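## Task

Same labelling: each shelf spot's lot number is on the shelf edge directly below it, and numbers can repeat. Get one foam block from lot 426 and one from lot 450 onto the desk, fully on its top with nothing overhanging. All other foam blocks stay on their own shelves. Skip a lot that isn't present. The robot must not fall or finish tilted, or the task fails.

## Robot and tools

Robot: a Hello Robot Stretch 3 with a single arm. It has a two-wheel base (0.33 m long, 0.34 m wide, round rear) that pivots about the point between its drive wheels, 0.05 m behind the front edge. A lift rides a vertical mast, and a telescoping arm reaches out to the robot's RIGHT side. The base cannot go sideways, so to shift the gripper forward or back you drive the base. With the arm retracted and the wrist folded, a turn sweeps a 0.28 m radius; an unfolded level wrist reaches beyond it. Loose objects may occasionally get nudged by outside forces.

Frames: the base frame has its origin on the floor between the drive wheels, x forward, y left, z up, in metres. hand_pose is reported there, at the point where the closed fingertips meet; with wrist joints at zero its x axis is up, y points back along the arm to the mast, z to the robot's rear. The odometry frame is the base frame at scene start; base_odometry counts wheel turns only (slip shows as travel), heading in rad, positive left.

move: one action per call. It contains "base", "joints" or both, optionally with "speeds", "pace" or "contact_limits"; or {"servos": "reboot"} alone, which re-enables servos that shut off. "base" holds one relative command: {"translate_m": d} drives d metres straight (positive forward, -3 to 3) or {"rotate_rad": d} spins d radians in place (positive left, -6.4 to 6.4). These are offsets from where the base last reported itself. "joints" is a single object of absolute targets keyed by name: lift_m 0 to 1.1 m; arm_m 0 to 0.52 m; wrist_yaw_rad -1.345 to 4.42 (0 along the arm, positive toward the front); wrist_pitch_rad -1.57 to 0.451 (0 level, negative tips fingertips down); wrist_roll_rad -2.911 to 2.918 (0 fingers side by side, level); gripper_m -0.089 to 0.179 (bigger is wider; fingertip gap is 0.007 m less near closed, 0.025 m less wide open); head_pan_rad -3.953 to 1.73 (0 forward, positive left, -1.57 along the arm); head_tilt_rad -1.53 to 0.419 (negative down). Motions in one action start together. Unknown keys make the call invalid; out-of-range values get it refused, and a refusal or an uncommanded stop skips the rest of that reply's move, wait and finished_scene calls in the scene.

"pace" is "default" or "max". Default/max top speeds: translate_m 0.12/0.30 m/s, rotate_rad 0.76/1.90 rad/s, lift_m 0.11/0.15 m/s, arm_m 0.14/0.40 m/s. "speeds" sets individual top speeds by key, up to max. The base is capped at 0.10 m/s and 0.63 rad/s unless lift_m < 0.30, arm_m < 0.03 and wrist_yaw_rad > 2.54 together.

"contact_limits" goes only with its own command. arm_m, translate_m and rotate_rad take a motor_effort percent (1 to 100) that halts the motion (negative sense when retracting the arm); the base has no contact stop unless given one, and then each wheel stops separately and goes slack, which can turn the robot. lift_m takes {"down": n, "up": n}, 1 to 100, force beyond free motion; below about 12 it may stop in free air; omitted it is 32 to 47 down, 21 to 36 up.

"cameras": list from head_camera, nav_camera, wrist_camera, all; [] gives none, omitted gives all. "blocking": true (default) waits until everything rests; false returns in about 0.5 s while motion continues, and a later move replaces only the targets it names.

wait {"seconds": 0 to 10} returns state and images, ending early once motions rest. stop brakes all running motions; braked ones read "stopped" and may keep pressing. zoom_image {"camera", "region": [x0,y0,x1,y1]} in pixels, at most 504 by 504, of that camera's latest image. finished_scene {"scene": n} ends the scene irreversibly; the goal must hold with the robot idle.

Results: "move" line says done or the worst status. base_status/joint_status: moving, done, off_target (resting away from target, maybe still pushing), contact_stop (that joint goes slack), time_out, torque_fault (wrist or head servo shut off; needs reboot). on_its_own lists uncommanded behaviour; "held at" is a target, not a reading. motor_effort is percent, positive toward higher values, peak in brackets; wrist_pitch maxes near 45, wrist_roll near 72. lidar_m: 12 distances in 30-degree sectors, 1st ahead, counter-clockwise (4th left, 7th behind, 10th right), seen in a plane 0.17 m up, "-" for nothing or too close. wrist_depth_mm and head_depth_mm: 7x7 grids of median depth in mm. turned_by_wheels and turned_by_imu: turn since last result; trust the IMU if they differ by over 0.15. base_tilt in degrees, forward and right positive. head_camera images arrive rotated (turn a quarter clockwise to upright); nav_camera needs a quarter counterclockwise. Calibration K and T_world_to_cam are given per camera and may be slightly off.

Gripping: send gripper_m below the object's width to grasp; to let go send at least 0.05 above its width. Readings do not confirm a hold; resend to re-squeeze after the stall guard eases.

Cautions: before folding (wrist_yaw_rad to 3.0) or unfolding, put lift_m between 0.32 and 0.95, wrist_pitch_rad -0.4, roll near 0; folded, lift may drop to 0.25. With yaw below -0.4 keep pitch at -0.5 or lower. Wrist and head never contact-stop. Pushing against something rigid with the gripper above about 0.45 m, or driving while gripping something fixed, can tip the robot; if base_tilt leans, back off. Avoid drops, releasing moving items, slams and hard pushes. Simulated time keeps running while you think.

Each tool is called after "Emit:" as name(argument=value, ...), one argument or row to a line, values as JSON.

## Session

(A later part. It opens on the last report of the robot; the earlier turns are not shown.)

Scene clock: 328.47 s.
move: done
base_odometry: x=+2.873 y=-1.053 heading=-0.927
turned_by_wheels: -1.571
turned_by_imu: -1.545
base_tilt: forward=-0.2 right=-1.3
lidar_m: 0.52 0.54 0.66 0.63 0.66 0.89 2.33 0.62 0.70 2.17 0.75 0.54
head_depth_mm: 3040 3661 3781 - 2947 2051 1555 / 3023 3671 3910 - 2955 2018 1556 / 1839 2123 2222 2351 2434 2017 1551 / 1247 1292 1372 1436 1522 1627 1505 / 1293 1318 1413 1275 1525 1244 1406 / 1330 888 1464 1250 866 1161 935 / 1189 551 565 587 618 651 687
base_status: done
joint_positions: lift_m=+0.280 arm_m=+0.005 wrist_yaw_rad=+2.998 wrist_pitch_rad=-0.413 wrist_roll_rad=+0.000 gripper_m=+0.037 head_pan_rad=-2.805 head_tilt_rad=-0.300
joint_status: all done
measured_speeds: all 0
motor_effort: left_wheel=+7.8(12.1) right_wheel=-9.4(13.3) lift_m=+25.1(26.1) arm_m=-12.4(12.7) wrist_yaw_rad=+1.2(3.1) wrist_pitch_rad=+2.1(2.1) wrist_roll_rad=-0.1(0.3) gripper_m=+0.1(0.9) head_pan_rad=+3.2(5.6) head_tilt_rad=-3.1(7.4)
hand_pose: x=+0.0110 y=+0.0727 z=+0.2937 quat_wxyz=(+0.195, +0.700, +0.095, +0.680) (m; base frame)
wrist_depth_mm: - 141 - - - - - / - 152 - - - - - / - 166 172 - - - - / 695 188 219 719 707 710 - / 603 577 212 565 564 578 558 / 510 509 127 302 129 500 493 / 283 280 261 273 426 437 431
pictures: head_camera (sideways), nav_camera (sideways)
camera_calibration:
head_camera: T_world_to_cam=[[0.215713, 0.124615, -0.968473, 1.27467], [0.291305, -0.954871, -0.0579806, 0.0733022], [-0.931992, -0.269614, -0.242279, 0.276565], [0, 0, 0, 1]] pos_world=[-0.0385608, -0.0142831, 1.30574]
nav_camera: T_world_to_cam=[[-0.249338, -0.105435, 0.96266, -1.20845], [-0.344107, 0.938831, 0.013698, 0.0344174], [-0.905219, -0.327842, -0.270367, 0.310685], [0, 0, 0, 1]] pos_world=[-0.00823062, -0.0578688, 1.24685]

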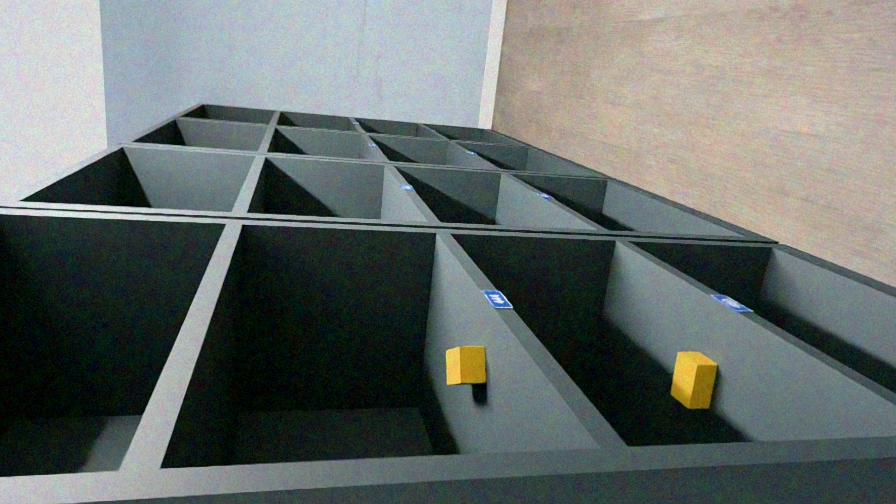

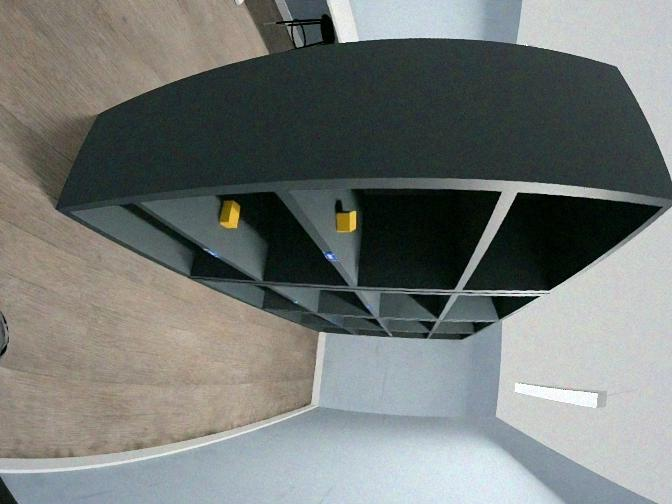

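Emit:
move(
  base={"translate_m":-0.75},
  joints={"head_pan_rad":-1.57,"head_tilt_rad":-0.45},
  pace="max",
  cameras=["head_camera","nav_camera"],
)

Scene clock: 342.07 s.
move: done
base_odometry: x=+2.423 y=-0.453 heading=-0.927
turned_by_wheels: +0.000
turned_by_imu: -0.002
base_tilt: forward=-0.2 right=-1.3
lidar_m: 1.26 0.90 0.65 0.62 0.64 0.87 1.63 0.74 0.87 0.83 0.44 1.32
head_depth_mm: 575 739 800 836 518 463 811 / 585 738 796 825 544 461 768 / 601 735 793 813 543 458 803 / 615 734 794 805 541 903 803 / 632 731 786 795 535 899 797 / 649 731 787 787 532 891 793 / 579 638 646 652 527 595 698
base_status: done
joint_positions: lift_m=+0.280 arm_m=+0.005 wrist_yaw_rad=+2.998 wrist_pitch_rad=-0.414 wrist_roll_rad=+0.000 gripper_m=+0.037 head_pan_rad=-1.570 head_tilt_rad=-0.451
joint_status: all done
measured_speeds: all 0
motor_effort: left_wheel=+2.4(11.2) right_wheel=-8.7(18.2) lift_m=+27.3(28.0) arm_m=-11.5(12.5) wrist_yaw_rad=+2.2(3.2) wrist_pitch_rad=+2.0(2.2) wrist_roll_rad=-0.1(0.3) gripper_m=+0.2(1.0) head_pan_rad=-3.3(5.4) head_tilt_rad=+3.7(5.8)
hand_pose: x=+0.0110 y=+0.0727 z=+0.2937 quat_wxyz=(+0.195, +0.700, +0.095, +0.680) (m; base frame)
wrist_depth_mm: - 141 - - - - - / - 151 - - - - - / - 166 174 - - - 791 / 708 188 219 715 715 695 699 / 605 580 212 575 571 577 581 / 515 505 127 302 129 497 494 / 281 282 259 271 421 432 429
pictures: head_camera (sideways), nav_camera (sideways)
camera_calibration:
head_camera: T_world_to_cam=[[-0.0467602, 0.387193, -0.920812, 1.21402], [0.997525, -0.0303635, -0.0634233, 0.0761017], [-0.0525161, -0.921498, -0.384815, 0.456759], [0, 0, 0, 1]] pos_world=[0.00484189, -0.0468481, 1.29848]
nav_camera: T_world_to_cam=[[0.0175857, -0.411444, 0.911265, -1.14292], [-0.999782, -0.0175312, 0.0113784, 0.0414942], [0.011294, -0.911266, -0.411663, 0.488966], [0, 0, 0, 1]] pos_world=[0.0560617, -0.0239402, 1.24232]

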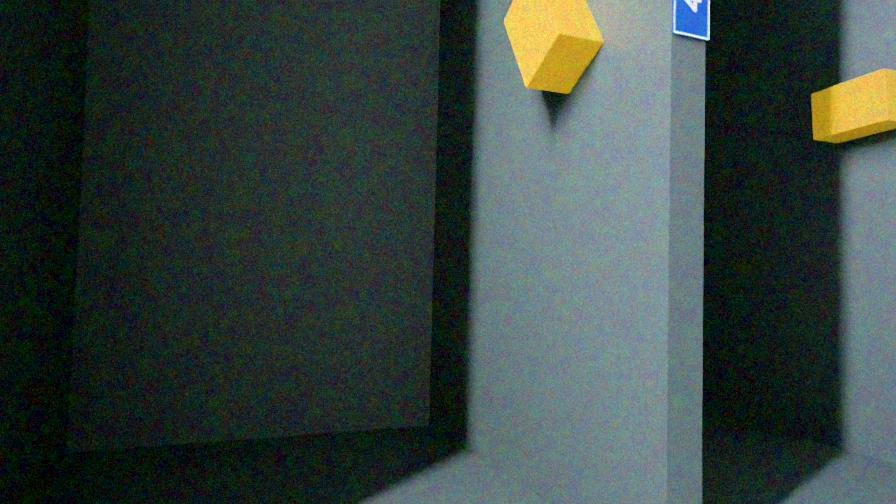

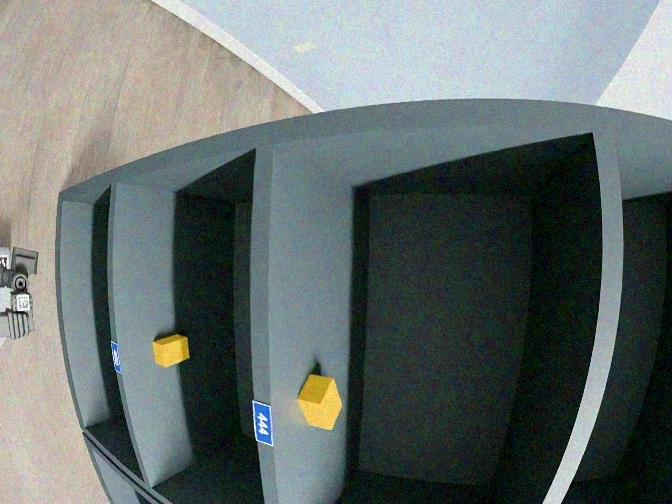

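Emit:
zoom_image(
  camera="nav_camera",
  region=[95, 330, 145, 390],
)

Emit:
move(
  base={"translate_m":-0.65},
  joints={"head_pan_rad":-1.57,"head_tilt_rad":-0.5},
  pace="max",
  cameras=["head_camera","nav_camera"],
)

Scaled by 8.400 from the camera's 672x504 image, which has a finer 792x594 frame.

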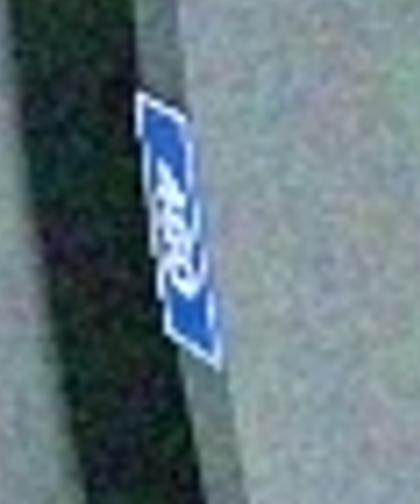

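Scene clock: 351.97 s.
move: done
base_odometry: x=+2.033 y=+0.067 heading=-0.927
turned_by_wheels: +0.000
turned_by_imu: -0.001
base_tilt: forward=-0.4 right=-1.1
lidar_m: 1.91 0.88 0.64 0.61 0.63 0.85 1.90 1.00 0.88 0.40 0.87 0.94
head_depth_mm: 696 752 820 741 514 936 784 / 308 341 806 726 508 927 781 / 357 343 368 399 445 508 740 / 303 328 361 398 449 509 582 / 688 740 799 669 477 885 749 / 685 742 802 700 493 909 766 / 684 739 802 693 488 903 764
base_status: done
joint_positions: lift_m=+0.280 arm_m=+0.005 wrist_yaw_rad=+2.998 wrist_pitch_rad=-0.414 wrist_roll_rad=+0.000 gripper_m=+0.037 head_pan_rad=-1.570 head_tilt_rad=-0.500
joint_status: all done
measured_speeds: all 0
motor_effort: left_wheel=+1.6(12.8) right_wheel=-8.3(18.4) lift_m=+28.4(29.7) arm_m=-10.7(11.6) wrist_yaw_rad=+1.2(3.7) wrist_pitch_rad=+2.1(2.1) wrist_roll_rad=-0.2(0.3) gripper_m=+0.3(0.7) head_pan_rad=-3.1(4.7) head_tilt_rad=-4.8(6.8)
hand_pose: x=+0.0110 y=+0.0727 z=+0.2937 quat_wxyz=(+0.195, +0.700, +0.095, +0.680) (m; base frame)
wrist_depth_mm: - 141 - - - - - / - 151 - - - - - / - 165 172 - - - 795 / 705 187 196 707 703 706 698 / 608 580 212 571 567 585 577 / 512 510 127 301 129 499 497 / 281 280 260 271 424 435 433
pictures: head_camera (sideways), nav_camera (sideways)
camera_calibration:
head_camera: T_world_to_cam=[[-0.0465761, 0.43224, -0.900555, 1.18761], [0.997507, -0.0277251, -0.0648976, 0.0779924], [-0.0530193, -0.901332, -0.429871, 0.515369], [0, 0, 0, 1]] pos_world=[0.00484101, -0.046653, 1.29612]
nav_camera: T_world_to_cam=[[0.0173528, -0.455981, 0.88982, -1.11495], [-0.999791, -0.0175225, 0.0105182, 0.0426246], [0.0107957, -0.889817, -0.45619, 0.54692], [0, 0, 0, 1]] pos_world=[0.0560588, -0.0209899, 1.24116]

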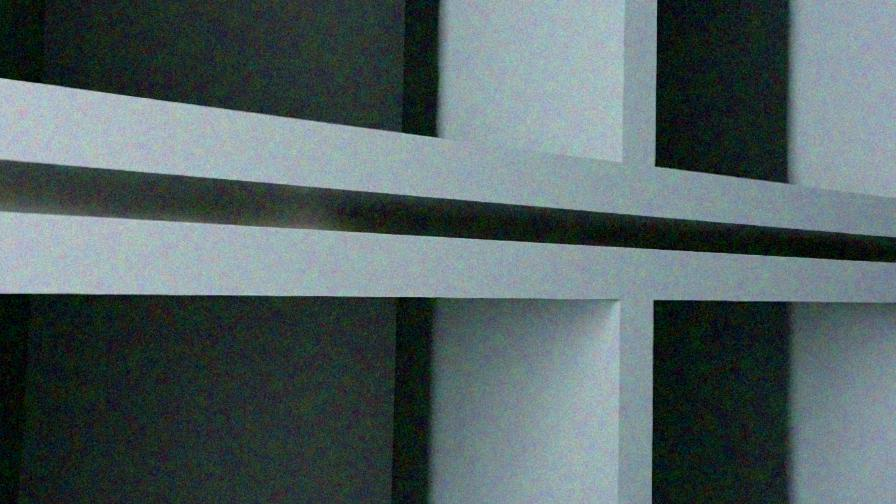

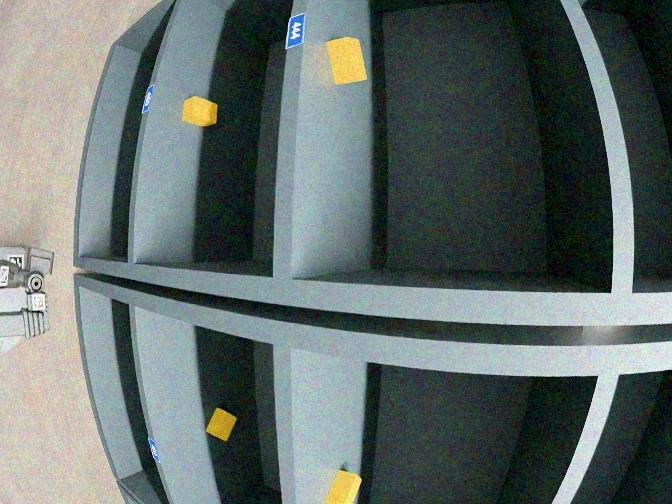

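Emit:
zoom_image(
  camera="nav_camera",
  region=[130, 75, 170, 125],
)

Emit:
zoom_image(
  camera="nav_camera",
  region=[130, 425, 180, 475],
)

Emit:
move(
  base={"translate_m":-0.7},
  pace="max",
  cameras=["nav_camera"],
)

Scaled by 10.080 from the camera's 672x504 image, which has a finer 792x594 frame.

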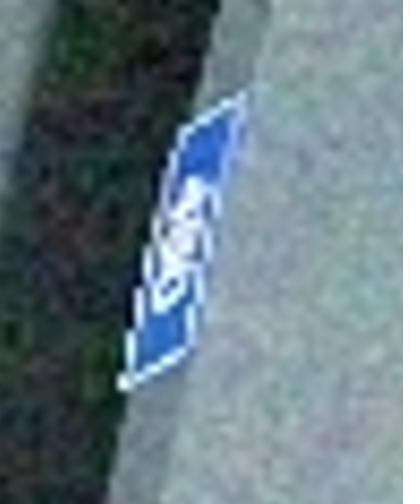

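Scaled by 10.080 from the camera's 672x504 image, which has a finer 792x594 frame.

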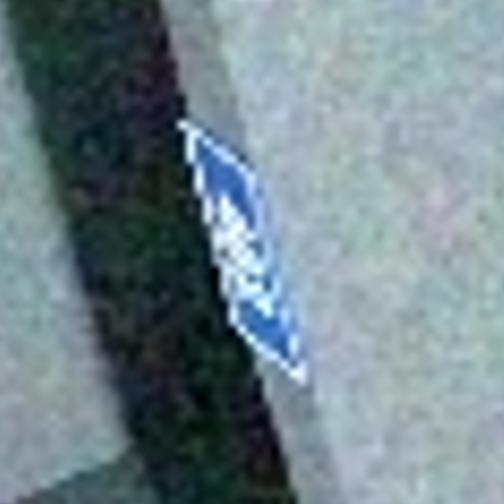

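Scene clock: 362.80 s.
move: done
base_odometry: x=+1.612 y=+0.627 heading=-0.927
turned_by_wheels: +0.000
turned_by_imu: -0.001
base_tilt: forward=-0.1 right=-1.2
lidar_m: 1.60 0.87 0.62 0.60 0.62 0.83 2.13 1.23 0.47 0.81 0.88 0.74
head_depth_mm: 606 601 593 582 510 569 598 / 705 753 809 710 508 798 741 / 702 760 829 725 503 952 775 / 699 756 824 714 500 950 772 / 699 755 825 707 496 938 767 / 695 751 820 697 492 940 766 / 694 750 812 592 489 934 762
base_status: done
joint_positions: lift_m=+0.280 arm_m=+0.005 wrist_yaw_rad=+2.998 wrist_pitch_rad=-0.414 wrist_roll_rad=+0.000 gripper_m=+0.037 head_pan_rad=-1.570 head_tilt_rad=-0.500
joint_status: not commanded
measured_speeds: all 0
motor_effort: left_wheel=+0.8(13.2) right_wheel=-6.9(16.8) lift_m=+27.9(29.0) arm_m=-10.1(10.9) wrist_yaw_rad=+2.2(3.5) wrist_pitch_rad=+2.0(2.2) wrist_roll_rad=+0.0(0.3) gripper_m=+0.3(1.0) head_pan_rad=-2.9(3.6) head_tilt_rad=-4.1(5.5)
hand_pose: x=+0.0110 y=+0.0727 z=+0.2937 quat_wxyz=(+0.195, +0.700, +0.095, +0.680) (m; base frame)
wrist_depth_mm: 540 141 - - - - - / - 152 - - - - - / - 166 172 - - - - / 669 188 193 684 714 707 692 / 602 583 211 567 561 586 576 / 516 509 127 301 128 499 493 / 282 282 260 271 423 433 434
pictures: nav_camera (sideways)
camera_calibration:
nav_camera: T_world_to_cam=[[0.0173522, -0.45618, 0.889718, -1.11483], [-0.999791, -0.0175245, 0.0105137, 0.0426301], [0.0107957, -0.889715, -0.456389, 0.54717], [0, 0, 0, 1]] pos_world=[0.0560588, -0.0209892, 1.24115]

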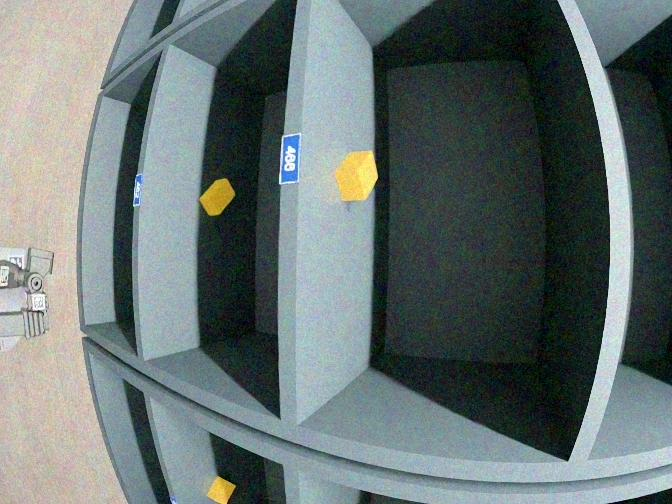

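Emit:
zoom_image(
  camera="nav_camera",
  region=[120, 170, 160, 210],
)

Emit:
move(
  base={"translate_m":-0.6},
  pace="max",
  joints={"head_pan_rad":-1.45,"head_tilt_rad":-0.75},
  cameras=["nav_camera","head_camera"],
)

Scaled by 12.600 from the camera's 672x504 image, which has a finer 792x594 frame.

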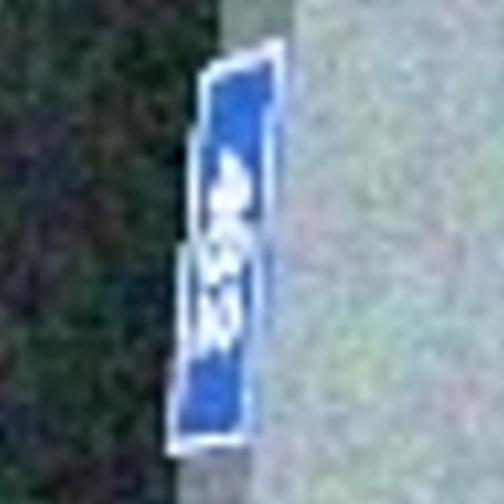

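Scene clock: 373.97 s.
move: done
base_odometry: x=+1.252 y=+1.106 heading=-0.926
turned_by_wheels: +0.000
turned_by_imu: -0.001
base_tilt: forward=-0.4 right=-1.2
lidar_m: 2.18 0.85 0.61 0.59 0.60 0.81 1.54 0.71 0.78 0.87 0.50 1.21
head_depth_mm: 697 778 582 511 961 819 1091 / 704 780 601 507 927 814 1096 / 710 784 623 521 946 827 1090 / 717 794 614 519 935 824 1100 / 724 791 607 514 935 837 1100 / 719 778 602 817 901 835 1094 / 574 600 571 601 702 815 1094
base_status: done
joint_positions: lift_m=+0.280 arm_m=+0.005 wrist_yaw_rad=+2.998 wrist_pitch_rad=-0.414 wrist_roll_rad=+0.000 gripper_m=+0.037 head_pan_rad=-1.450 head_tilt_rad=-0.751
joint_status: all done
measured_speeds: all 0
motor_effort: left_wheel=+0.9(15.1) right_wheel=-9.4(14.1) lift_m=+27.0(28.4) arm_m=-9.6(10.2) wrist_yaw_rad=+1.3(3.0) wrist_pitch_rad=+2.1(2.2) wrist_roll_rad=+0.0(0.3) gripper_m=+0.2(0.7) head_pan_rad=+3.6(5.8) head_tilt_rad=+2.5(8.6)
hand_pose: x=+0.0110 y=+0.0727 z=+0.2937 quat_wxyz=(+0.195, +0.700, +0.095, +0.680) (m; base frame)
wrist_depth_mm: 534 141 - - - - - / - 151 - - - - - / - 165 172 - - - - / - 188 193 683 703 709 692 / 605 578 212 571 569 584 581 / 510 511 127 300 128 497 494 / 283 280 260 271 425 435 429
pictures: head_camera (sideways), nav_camera (sideways)
camera_calibration:
head_camera: T_world_to_cam=[[-0.12338, 0.631951, -0.765124, 1.01152], [0.991591, 0.108855, -0.0699905, 0.0846615], [0.039057, -0.767326, -0.640067, 0.788295], [0, 0, 0, 1]] pos_world=[0.0100638, -0.0435707, 1.28443]
nav_camera: T_world_to_cam=[[0.0967811, -0.655629, 0.748856, -0.931663], [-0.990241, -0.139237, 0.00607475, 0.0483158], [0.100285, -0.742135, -0.662705, 0.814962], [0, 0, 0, 1]] pos_world=[0.0562829, 0.000714418, 1.23747]

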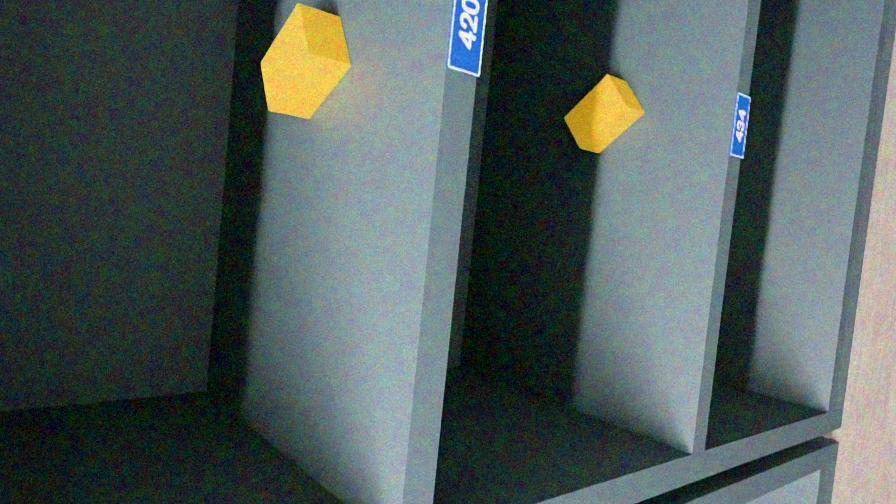

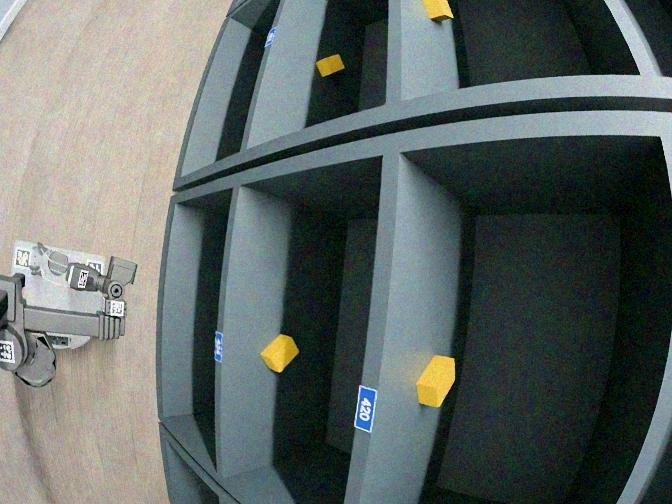

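Emit:
zoom_image(
  camera="nav_camera",
  region=[255, 22, 290, 52],
)

Emit:
move(
  base={"translate_m":-0.5},
  pace="max",
  cameras=["nav_camera","head_camera"],
)

Scaled by 14.400 from the camera's 672x504 image, which has a finer 792x594 frame.

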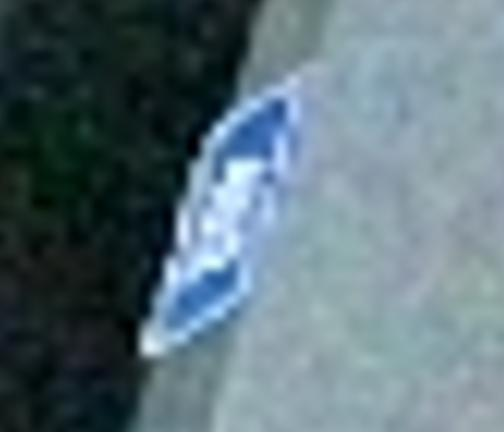

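Scene clock: 382.10 s.
move: done
base_odometry: x=+0.952 y=+1.506 heading=-0.926
turned_by_wheels: +0.000
turned_by_imu: +0.000
base_tilt: forward=-0.2 right=-1.3
lidar_m: 1.75 0.83 0.60 0.57 0.59 0.80 1.05 1.08 0.45 0.44 0.91 0.88
head_depth_mm: 342 372 436 504 885 817 1095 / 654 551 479 504 615 776 1091 / 719 796 623 524 869 808 1035 / 727 800 617 519 940 844 1106 / 734 799 608 1050 934 841 1098 / 741 809 603 1042 929 837 1100 / 750 813 595 1068 895 1157 1109
base_status: done
joint_positions: lift_m=+0.280 arm_m=+0.005 wrist_yaw_rad=+2.998 wrist_pitch_rad=-0.414 wrist_roll_rad=+0.000 gripper_m=+0.037 head_pan_rad=-1.450 head_tilt_rad=-0.750
joint_status: not commanded
measured_speeds: all 0
motor_effort: left_wheel=-4.2(14.8) right_wheel=-5.0(15.6) lift_m=+26.0(27.0) arm_m=-8.5(9.4) wrist_yaw_rad=+1.4(2.7) wrist_pitch_rad=+2.1(2.2) wrist_roll_rad=-0.1(0.4) gripper_m=+0.4(0.9) head_pan_rad=+3.1(4.0) head_tilt_rad=+1.9(3.5)
hand_pose: x=+0.0110 y=+0.0727 z=+0.2937 quat_wxyz=(+0.195, +0.700, +0.095, +0.680) (m; base frame)
wrist_depth_mm: 525 141 538 - - - - / - 151 - - - - - / - 165 174 - - - - / - 184 194 686 710 702 699 / 605 580 211 568 568 575 584 / 516 511 127 302 129 501 494 / 280 280 261 272 424 435 435
pictures: head_camera (sideways), nav_camera (sideways)
camera_calibration:
head_camera: T_world_to_cam=[[-0.123268, 0.631248, -0.765722, 1.01226], [0.991601, 0.108794, -0.0699425, 0.0845969], [0.0391549, -0.767912, -0.639357, 0.787353], [0, 0, 0, 1]] pos_world=[0.0100644, -0.0435745, 1.28443]
nav_camera: T_world_to_cam=[[0.0967008, -0.654938, 0.74947, -0.932424], [-0.990238, -0.139253, 0.00607698, 0.048313], [0.100386, -0.742741, -0.662011, 0.814097], [0, 0, 0, 1]] pos_world=[0.0562835, 0.000710402, 1.23747]

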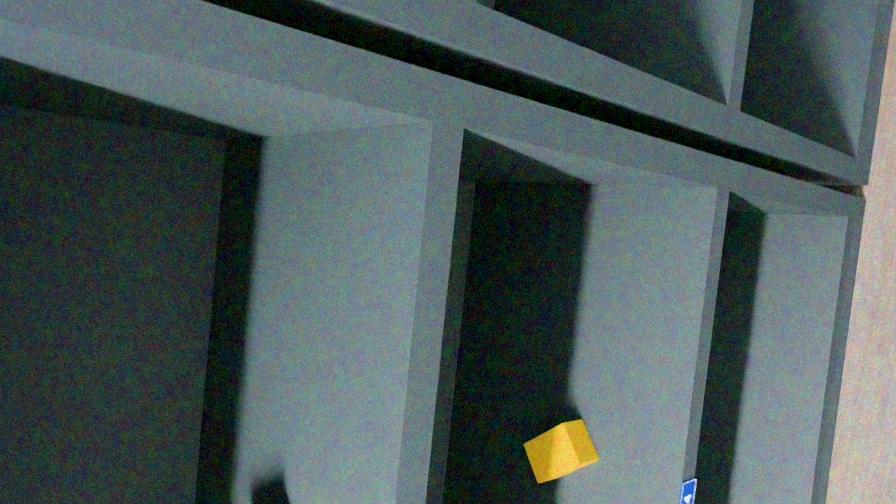

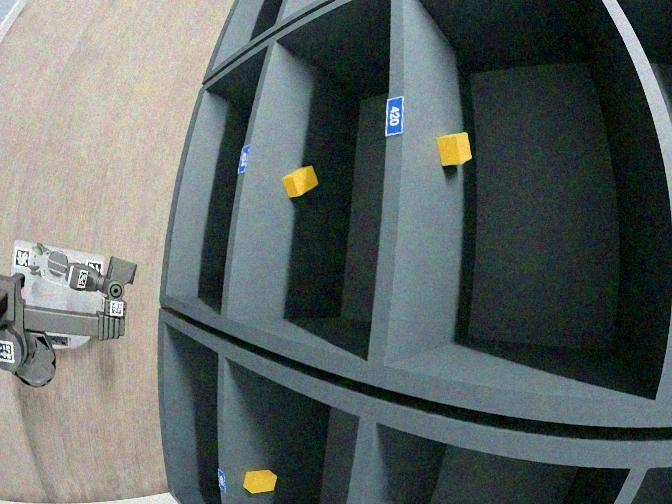

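Emit:
move(
  base={"translate_m":-0.3},
  pace="max",
  joints={"head_pan_rad":-1.8,"head_tilt_rad":-0.7},
  cameras=["nav_camera","head_camera"],
)

Scene clock: 390.20 s.
move: done
base_odometry: x=+0.771 y=+1.746 heading=-0.926
turned_by_wheels: +0.000
turned_by_imu: +0.000
base_tilt: forward=-0.4 right=-1.3
lidar_m: 2.04 0.82 0.59 0.57 0.59 0.79 0.75 0.78 0.93 0.55 0.46 1.15
head_depth_mm: 810 914 711 1142 1001 1234 1169 / 791 888 669 577 994 886 1153 / 769 863 661 570 989 875 1128 / 753 839 685 542 984 851 1108 / 732 815 677 534 976 826 1096 / 714 791 670 510 967 800 1089 / 696 774 661 505 910 770 865
base_status: done
joint_positions: lift_m=+0.280 arm_m=+0.005 wrist_yaw_rad=+2.998 wrist_pitch_rad=-0.414 wrist_roll_rad=+0.000 gripper_m=+0.037 head_pan_rad=-1.804 head_tilt_rad=-0.700
joint_status: all done
measured_speeds: all 0
motor_effort: left_wheel=-2.9(12.2) right_wheel=-2.2(18.0) lift_m=+25.9(26.1) arm_m=-8.0(8.8) wrist_yaw_rad=+2.2(2.8) wrist_pitch_rad=+2.1(2.1) wrist_roll_rad=-0.2(0.3) gripper_m=+0.7(1.1) head_pan_rad=+1.4(4.7) head_tilt_rad=+2.7(5.9)
hand_pose: x=+0.0110 y=+0.0727 z=+0.2937 quat_wxyz=(+0.195, +0.700, +0.095, +0.680) (m; base frame)
wrist_depth_mm: 526 141 542 - - - - / - 151 - - - - - / - 165 175 - - - - / - 184 193 684 686 704 692 / 596 573 211 574 570 586 575 / 510 511 127 300 128 493 490 / 279 278 262 271 424 436 427
pictures: head_camera (sideways), nav_camera (sideways)
camera_calibration:
head_camera: T_world_to_cam=[[0.0941717, 0.596897, -0.796772, 1.05136], [0.967013, -0.245111, -0.069331, 0.0839506], [-0.236681, -0.76396, -0.60029, 0.738194], [0, 0, 0, 1]] pos_world=[-0.00547311, -0.0430268, 1.28665]
nav_camera: T_world_to_cam=[[-0.127485, -0.610667, 0.781559, -0.97287], [-0.977034, 0.212966, 0.0070291, 0.0469949], [-0.170737, -0.762714, -0.623792, 0.766062], [0, 0, 0, 1]] pos_world=[0.0526849, -0.0198212, 1.23789]

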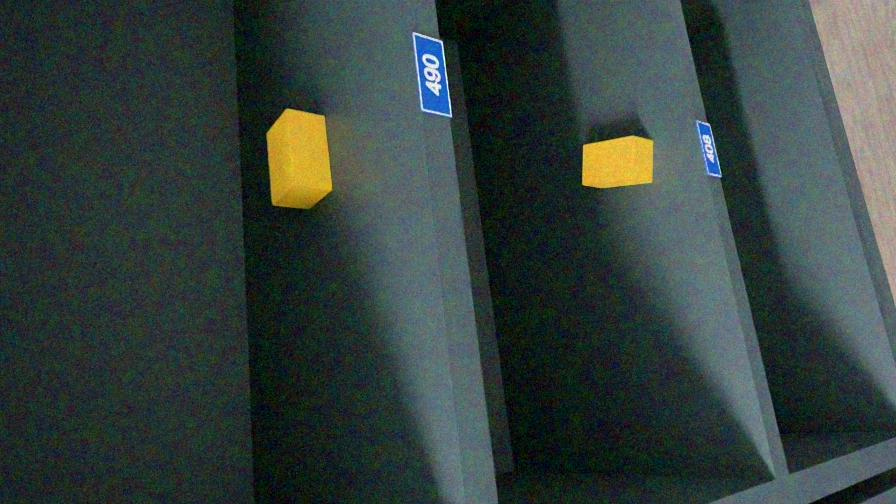

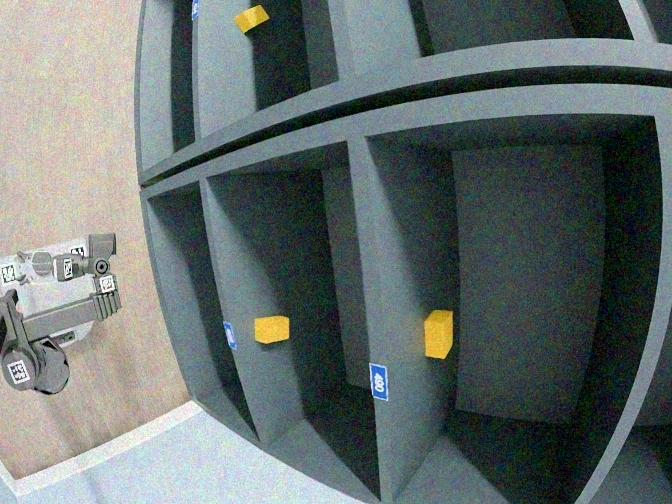

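Emit:
move(
  base={"translate_m":1.5},
  pace="max",
  joints={"head_pan_rad":-1.6,"head_tilt_rad":-0.75},
  cameras=["head_camera"],
)

Scene clock: 404.27 s.
move: done
base_odometry: x=+1.673 y=+0.547 heading=-0.926
turned_by_wheels: +0.000
turned_by_imu: +0.000
base_tilt: forward=-0.3 right=-1.3
lidar_m: 1.50 0.87 0.63 0.60 0.62 0.83 2.19 1.24 0.52 0.86 0.74 0.66
head_depth_mm: 715 778 637 514 788 799 1092 / 712 788 630 508 944 834 1092 / 710 782 624 504 942 828 1113 / 706 781 617 502 943 822 1100 / 701 777 610 495 909 818 1085 / 699 771 555 491 904 795 1072 / 695 767 588 485 917 789 1066
base_status: done
joint_positions: lift_m=+0.280 arm_m=+0.005 wrist_yaw_rad=+2.998 wrist_pitch_rad=-0.414 wrist_roll_rad=+0.000 gripper_m=+0.037 head_pan_rad=-1.600 head_tilt_rad=-0.750
joint_status: all done
measured_speeds: all 0
motor_effort: left_wheel=+1.0(15.5) right_wheel=+4.5(12.9) lift_m=+24.3(25.5) arm_m=-6.4(8.2) wrist_yaw_rad=+1.7(3.5) wrist_pitch_rad=+2.1(2.2) wrist_roll_rad=+0.0(0.3) gripper_m=+0.4(0.9) head_pan_rad=-2.8(6.2) head_tilt_rad=-6.7(7.1)
hand_pose: x=+0.0110 y=+0.0727 z=+0.2937 quat_wxyz=(+0.195, +0.700, +0.095, +0.680) (m; base frame)
wrist_depth_mm: 542 141 - - - - - / - 152 - - - - - / - 165 174 - - - 791 / 675 187 193 686 709 710 700 / 604 580 212 577 558 583 573 / 512 509 127 302 129 498 494 / 282 280 261 273 421 432 432
pictures: head_camera (sideways)
camera_calibration:
head_camera: T_world_to_cam=[[-0.0274243, 0.642787, -0.765554, 1.01145], [0.996711, -0.0408385, -0.0699945, 0.0845994], [-0.0762556, -0.764955, -0.639553, 0.788347], [0, 0, 0, 1]] pos_world=[0.00353289, -0.043641, 1.28443]

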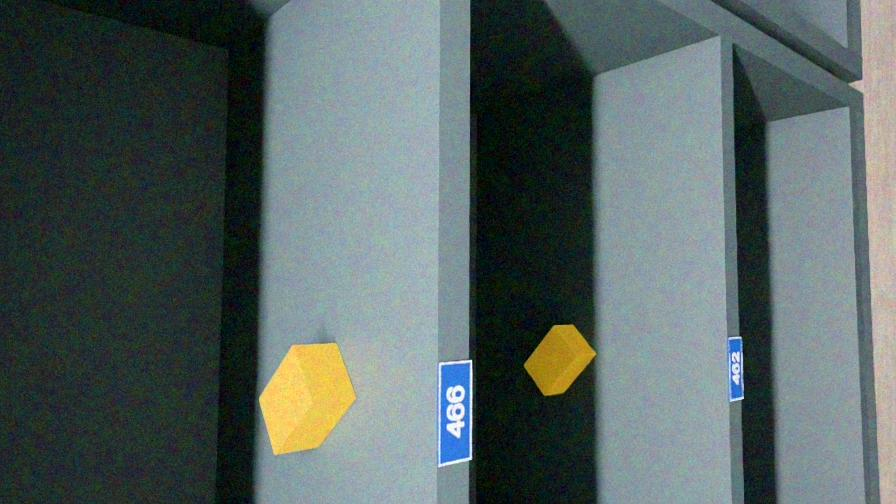

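Emit:
move(
  base={"translate_m":0.5},
  pace="max",
  cameras=["head_camera","nav_camera"],
)

Scene clock: 410.73 s.
move: done
base_odometry: x=+1.973 y=+0.147 heading=-0.926
turned_by_wheels: +0.000
turned_by_imu: +0.001
base_tilt: forward=-0.3 right=-1.2
lidar_m: 2.01 0.88 0.64 0.61 0.63 0.85 1.80 0.92 0.88 0.40 0.41 1.03
head_depth_mm: 705 786 636 514 930 836 1119 / 702 778 629 507 953 810 1110 / 699 775 624 504 945 806 1088 / 696 770 613 498 939 806 1082 / 316 357 403 473 594 779 1060 / 346 388 418 484 588 756 1072 / 308 341 416 470 920 790 1070
base_status: done
joint_positions: lift_m=+0.280 arm_m=+0.005 wrist_yaw_rad=+2.998 wrist_pitch_rad=-0.414 wrist_roll_rad=+0.000 gripper_m=+0.037 head_pan_rad=-1.600 head_tilt_rad=-0.750
joint_status: not commanded
measured_speeds: all 0
motor_effort: left_wheel=+6.5(11.7) right_wheel=+0.1(15.2) lift_m=+24.3(25.1) arm_m=-5.5(7.0) wrist_yaw_rad=+1.3(3.8) wrist_pitch_rad=+2.0(2.2) wrist_roll_rad=+0.3(0.3) gripper_m=+0.2(1.0) head_pan_rad=-1.9(3.2) head_tilt_rad=-6.1(6.9)
hand_pose: x=+0.0110 y=+0.0727 z=+0.2937 quat_wxyz=(+0.195, +0.700, +0.095, +0.680) (m; base frame)
wrist_depth_mm: - 141 - - - - - / - 152 - - - - - / - 166 174 - - - 779 / 706 186 194 717 716 697 702 / 602 573 212 567 567 585 577 / 506 511 127 302 129 502 490 / 282 279 260 271 426 433 432
pictures: head_camera (sideways), nav_camera (sideways)
camera_calibration:
head_camera: T_world_to_cam=[[-0.0274243, 0.642787, -0.765554, 1.01145], [0.996711, -0.0408385, -0.0699945, 0.0845994], [-0.0762556, -0.764955, -0.639553, 0.788347], [0, 0, 0, 1]] pos_world=[0.00353289, -0.043641, 1.28443]
nav_camera: T_world_to_cam=[[-0.00241312, -0.662221, 0.749305, -0.931598], [-0.999926, 0.0105019, 0.0060611, 0.0483978], [-0.0118829, -0.749235, -0.662197, 0.815032], [0, 0, 0, 1]] pos_world=[0.0558311, -0.0067811, 1.23747]

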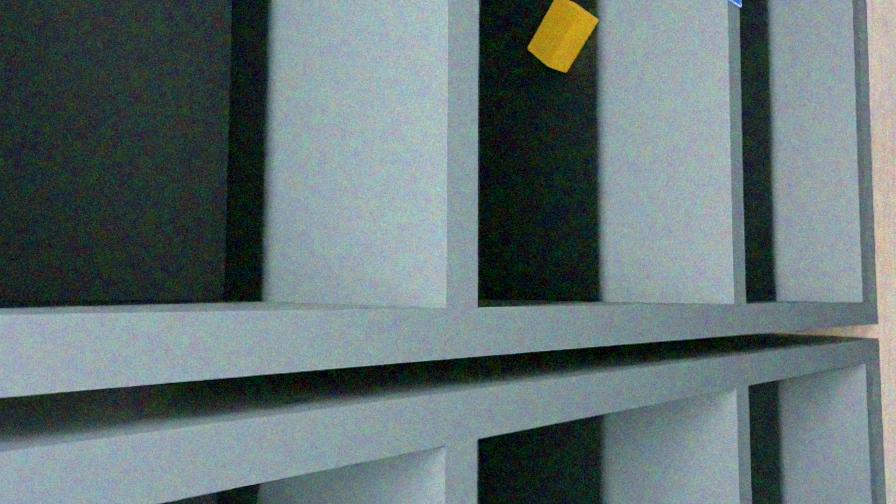

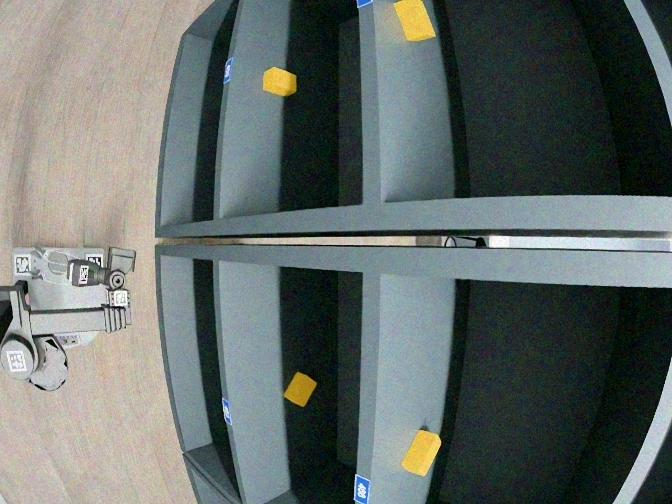

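Emit:
move(
  base={"translate_m":0.3},
  pace="max",
  cameras=["head_camera"],
)

Scene clock: 417.00 s.
move: done
base_odometry: x=+2.153 y=-0.093 heading=-0.926
turned_by_wheels: +0.000
turned_by_imu: +0.000
base_tilt: forward=-0.4 right=-1.2
lidar_m: 1.71 0.89 0.64 0.61 0.63 0.85 2.09 1.18 0.43 0.66 0.87 0.76
head_depth_mm: 458 454 451 479 571 784 1099 / 638 633 584 508 622 731 1084 / 696 771 623 503 902 807 1073 / 688 766 615 500 940 802 1086 / 688 760 608 494 930 798 1083 / 684 756 602 490 924 796 1078 / 683 753 593 486 917 790 1068
base_status: done
joint_positions: lift_m=+0.280 arm_m=+0.005 wrist_yaw_rad=+2.998 wrist_pitch_rad=-0.414 wrist_roll_rad=+0.000 gripper_m=+0.037 head_pan_rad=-1.600 head_tilt_rad=-0.750
joint_status: not commanded
measured_speeds: all 0
motor_effort: left_wheel=+3.1(15.6) right_wheel=-0.6(12.5) lift_m=+25.2(25.2) arm_m=-5.5(6.5) wrist_yaw_rad=+1.7(2.9) wrist_pitch_rad=+2.0(2.1) wrist_roll_rad=-0.2(0.3) gripper_m=+0.3(0.9) head_pan_rad=-1.1(2.3) head_tilt_rad=-5.6(6.5)
hand_pose: x=+0.0110 y=+0.0727 z=+0.2937 quat_wxyz=(+0.195, +0.700, +0.095, +0.680) (m; base frame)
wrist_depth_mm: - 141 - - - - - / - 151 - - - - - / - 166 174 - - - 789 / 703 187 196 719 713 700 697 / 602 580 212 573 568 584 570 / 508 508 127 299 129 493 495 / 283 281 260 273 425 434 428
pictures: head_camera (sideways)
camera_calibration:
head_camera: T_world_to_cam=[[-0.0274243, 0.642787, -0.765554, 1.01145], [0.996711, -0.0408385, -0.0699945, 0.0845994], [-0.0762556, -0.764955, -0.639553, 0.788347], [0, 0, 0, 1]] pos_world=[0.00353289, -0.043641, 1.28443]

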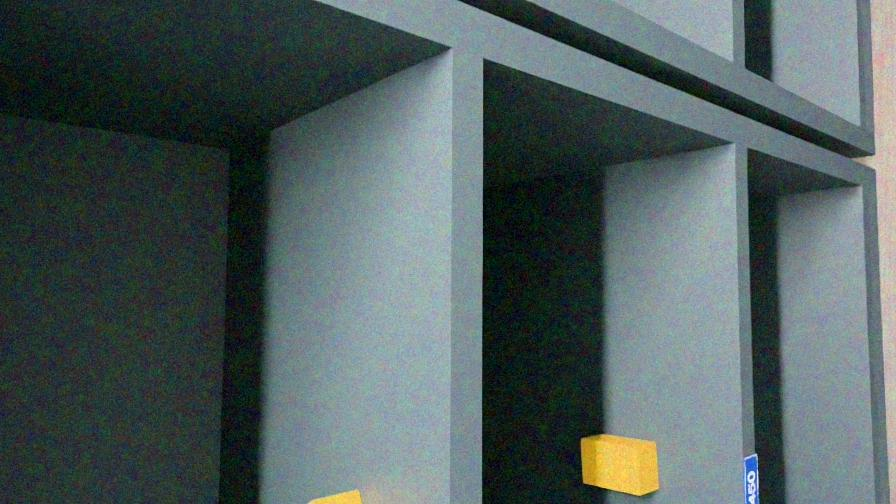

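Emit:
move(
  base={"translate_m":0.25},
  pace="max",
  cameras=["head_camera"],
)

Emit:
zoom_image(
  camera="head_camera",
  region=[520, 130, 800, 350],
)

Scene clock: 424.93 s.
move: done
base_odometry: x=+2.303 y=-0.293 heading=-0.926
turned_by_wheels: +0.000
turned_by_imu: +0.000
base_tilt: forward=-0.2 right=-1.2
lidar_m: 1.46 0.89 0.64 0.62 0.64 0.86 2.28 0.58 0.60 0.84 0.59 0.56
head_depth_mm: 697 785 638 495 940 817 1084 / 693 778 629 489 952 814 1092 / 691 766 622 485 945 807 1090 / 686 762 535 480 941 802 1085 / 685 757 580 477 935 802 1080 / 684 754 601 472 926 793 1071 / 682 750 595 468 922 790 1066
base_status: done
joint_positions: lift_m=+0.280 arm_m=+0.005 wrist_yaw_rad=+2.998 wrist_pitch_rad=-0.414 wrist_roll_rad=+0.000 gripper_m=+0.037 head_pan_rad=-1.600 head_tilt_rad=-0.750
joint_status: not commanded
measured_speeds: all 0
motor_effort: left_wheel=-0.1(15.9) right_wheel=+5.1(9.9) lift_m=+25.2(25.8) arm_m=-5.5(6.0) wrist_yaw_rad=+2.1(2.8) wrist_pitch_rad=+2.0(2.1) wrist_roll_rad=-0.1(0.3) gripper_m=+0.3(0.8) head_pan_rad=-0.5(1.3) head_tilt_rad=-5.7(6.3)
hand_pose: x=+0.0110 y=+0.0727 z=+0.2937 quat_wxyz=(+0.195, +0.700, +0.095, +0.680) (m; base frame)
wrist_depth_mm: - 141 - - - - - / - 152 - - - - - / - 166 174 - - - 788 / 700 188 218 708 704 692 694 / 602 583 211 569 562 584 584 / 511 508 127 302 129 491 493 / 281 280 260 271 427 437 428
pictures: head_camera (sideways)
camera_calibration:
head_camera: T_world_to_cam=[[-0.0274243, 0.642787, -0.765554, 1.01145], [0.996711, -0.0408385, -0.0699945, 0.0845994], [-0.0762556, -0.764955, -0.639553, 0.788347], [0, 0, 0, 1]] pos_world=[0.00353289, -0.043641, 1.28443]

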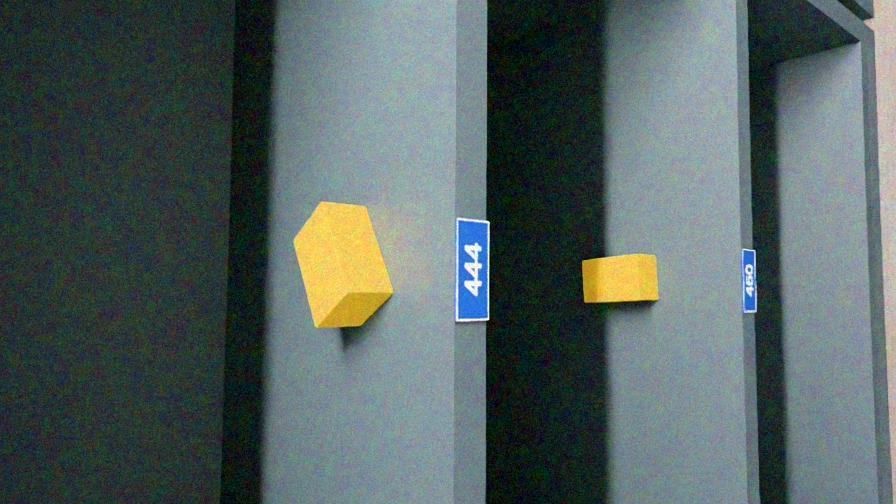

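Scaled by 1.800 from the camera's 896x504 image, which has a finer 1280x720 frame.

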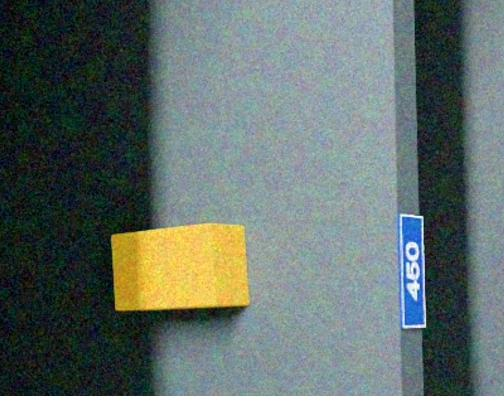

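Emit:
move(
  joints={"lift_m":0.71},
  cameras=[],
)

Emit:
move(
  joints={"wrist_yaw_rad":0},
  cameras=[],
)

Emit:
move(
  joints={"wrist_pitch_rad":-0.165,"gripper_m":0.179},
  cameras=["wrist_camera","head_camera"],
)

Scene clock: 449.53 s.
move: done
base_odometry: x=+2.303 y=-0.293 heading=-0.926
turned_by_wheels: +0.000
turned_by_imu: +0.000
base_tilt: forward=-0.3 right=-1.2
lidar_m: 1.46 0.89 0.64 0.62 0.64 0.86 2.28 0.58 0.60 0.84 0.59 0.56
head_depth_mm: 697 787 638 495 939 815 992 / 694 779 631 489 954 815 328 / 692 766 623 485 948 806 314 / 688 760 534 480 938 804 358 / 685 757 581 476 933 798 367 / 681 753 601 472 927 793 1073 / 680 751 597 468 916 786 1063
base_status: not commanded
joint_positions: lift_m=+0.710 arm_m=+0.005 wrist_yaw_rad=+2.998 wrist_pitch_rad=-0.414 wrist_roll_rad=+0.000 gripper_m=+0.037 head_pan_rad=-1.600 head_tilt_rad=-0.750
joint_status: all done
measured_speeds: all 0
motor_effort: left_wheel=-0.2(0.7) right_wheel=+5.0(6.0) lift_m=+28.1(32.5) arm_m=-3.6(5.3) wrist_yaw_rad=+0.9(2.8) wrist_pitch_rad=+2.0(2.2) wrist_roll_rad=+0.0(0.3) gripper_m=+0.2(1.0) head_pan_rad=+0.2(1.2) head_tilt_rad=-5.2(6.3)
hand_pose: x=+0.0110 y=+0.0727 z=+0.7237 quat_wxyz=(+0.195, +0.700, +0.095, +0.680) (m; base frame)
wrist_depth_mm: - 141 - - - - - / - 152 - - - - - / - 166 174 - - - - / - 183 190 - - - - / - - 207 150 152 - - / - - 127 962 129 - - / 894 891 268 895 854 881 872
pictures: none
No camera images: "cameras" was empty.

Scene clock: 452.03 s.
move: done
base_odometry: x=+2.303 y=-0.293 heading=-0.926
turned_by_wheels: +0.000
turned_by_imu: +0.000
base_tilt: forward=-0.4 right=-1.2
lidar_m: 1.46 0.89 0.64 0.62 0.64 0.86 2.27 0.58 0.60 0.84 0.58 0.56
head_depth_mm: 696 787 637 494 941 819 988 / 695 777 629 490 948 812 328 / 688 767 621 484 942 810 314 / 686 762 535 480 937 575 409 / 683 756 581 477 929 781 1075 / 680 751 602 472 926 795 1070 / 680 750 596 469 917 772 1065
base_status: not commanded
joint_positions: lift_m=+0.710 arm_m=+0.005 wrist_yaw_rad=+0.003 wrist_pitch_rad=-0.414 wrist_roll_rad=+0.000 gripper_m=+0.037 head_pan_rad=-1.600 head_tilt_rad=-0.750
joint_status: all done
measured_speeds: all 0
motor_effort: left_wheel=-0.1(0.5) right_wheel=+5.5(5.8) lift_m=+23.8(28.3) arm_m=-4.2(4.8) wrist_yaw_rad=-3.3(6.0) wrist_pitch_rad=+2.1(2.2) wrist_roll_rad=+0.1(0.3) gripper_m=+0.5(0.8) head_pan_rad=+1.2(1.4) head_tilt_rad=-5.6(6.0)
hand_pose: x=-0.0208 y=-0.3749 z=+0.7236 quat_wxyz=(+0.693, +0.146, -0.691, -0.144) (m; base frame)
wrist_depth_mm: - - - - - - 530 / - - - - - - 564 / - - - - - - - / 551 - - - - - 523 / - - - 149 152 - - / - - 126 - 126 - - / 325 - 316 323 319 315 317
pictures: none
No camera images: "cameras" was empty.

Scene clock: 454.00 s.
move: done
base_odometry: x=+2.303 y=-0.293 heading=-0.926
turned_by_wheels: +0.000
turned_by_imu: +0.000
base_tilt: forward=-0.1 right=-1.2
lidar_m: 1.46 0.89 0.64 0.62 0.64 0.86 2.27 0.58 0.60 0.84 0.58 0.56
head_depth_mm: 698 786 638 495 946 817 985 / 695 776 629 489 951 814 328 / 690 768 624 485 942 788 314 / 687 761 536 480 936 412 402 / 688 757 581 476 933 783 1072 / 683 754 602 472 924 793 1074 / 680 748 596 467 922 774 1064
base_status: not commanded
joint_positions: lift_m=+0.710 arm_m=+0.005 wrist_yaw_rad=+0.003 wrist_pitch_rad=-0.189 wrist_roll_rad=+0.000 gripper_m=+0.179 head_pan_rad=-1.600 head_tilt_rad=-0.750
joint_status: all done
measured_speeds: all 0
motor_effort: left_wheel=+0.0(0.6) right_wheel=+5.5(6.2) lift_m=+27.1(27.5) arm_m=-3.9(4.3) wrist_yaw_rad=-4.2(4.4) wrist_pitch_rad=+3.9(6.0) wrist_roll_rad=+0.1(0.3) gripper_m=+0.8(83.3) head_pan_rad=+0.8(1.8) head_tilt_rad=-4.9(5.9)
hand_pose: x=-0.0207 y=-0.3971 z=+0.7770 quat_wxyz=(+0.704, +0.068, -0.703, -0.066) (m; base frame)
wrist_depth_mm: - - - - - - 519 / - - - - - - 549 / - - - - - - 578 / - - - - - - - / - 142 - - - - - / - 126 - - - - - / - - - - - - 105
pictures: head_camera (sideways), wrist_camera
camera_calibration:
head_camera: T_world_to_cam=[[-0.0274243, 0.642787, -0.765554, 1.01145], [0.996711, -0.0408385, -0.0699945, 0.0845994], [-0.0762556, -0.764955, -0.639553, 0.788347], [0, 0, 0, 1]] pos_world=[0.00353289, -0.043641, 1.28443]
wrist_camera: T_world_to_cam=[[-0.998865, -0.0447728, -0.0162681, -0.0192548], [-0.00200017, 0.38062, -0.924729, 0.902235], [0.0475947, -0.923647, -0.380278, 0.0958379], [0, 0, 0, 1]] pos_world=[-0.0219897, -0.255751, 0.870455]

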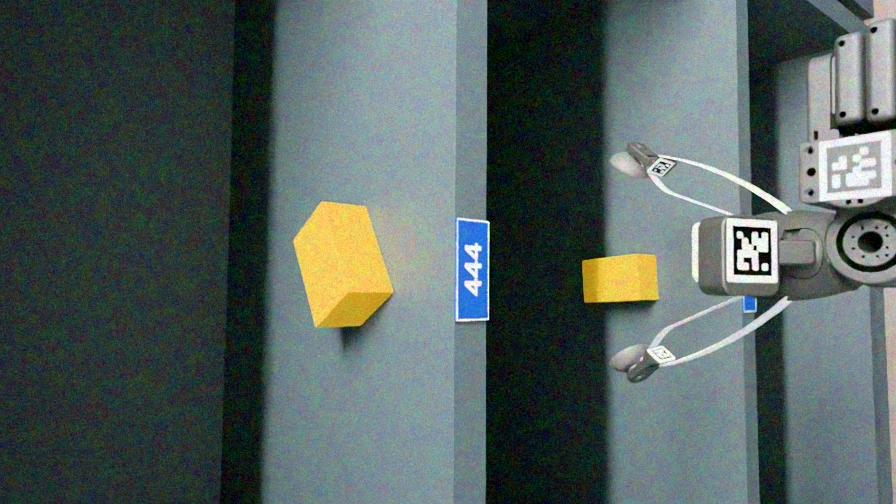

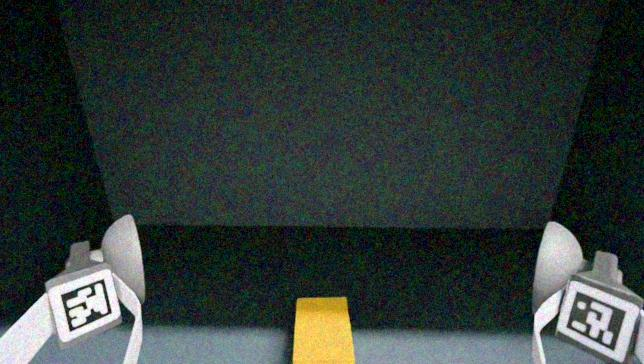

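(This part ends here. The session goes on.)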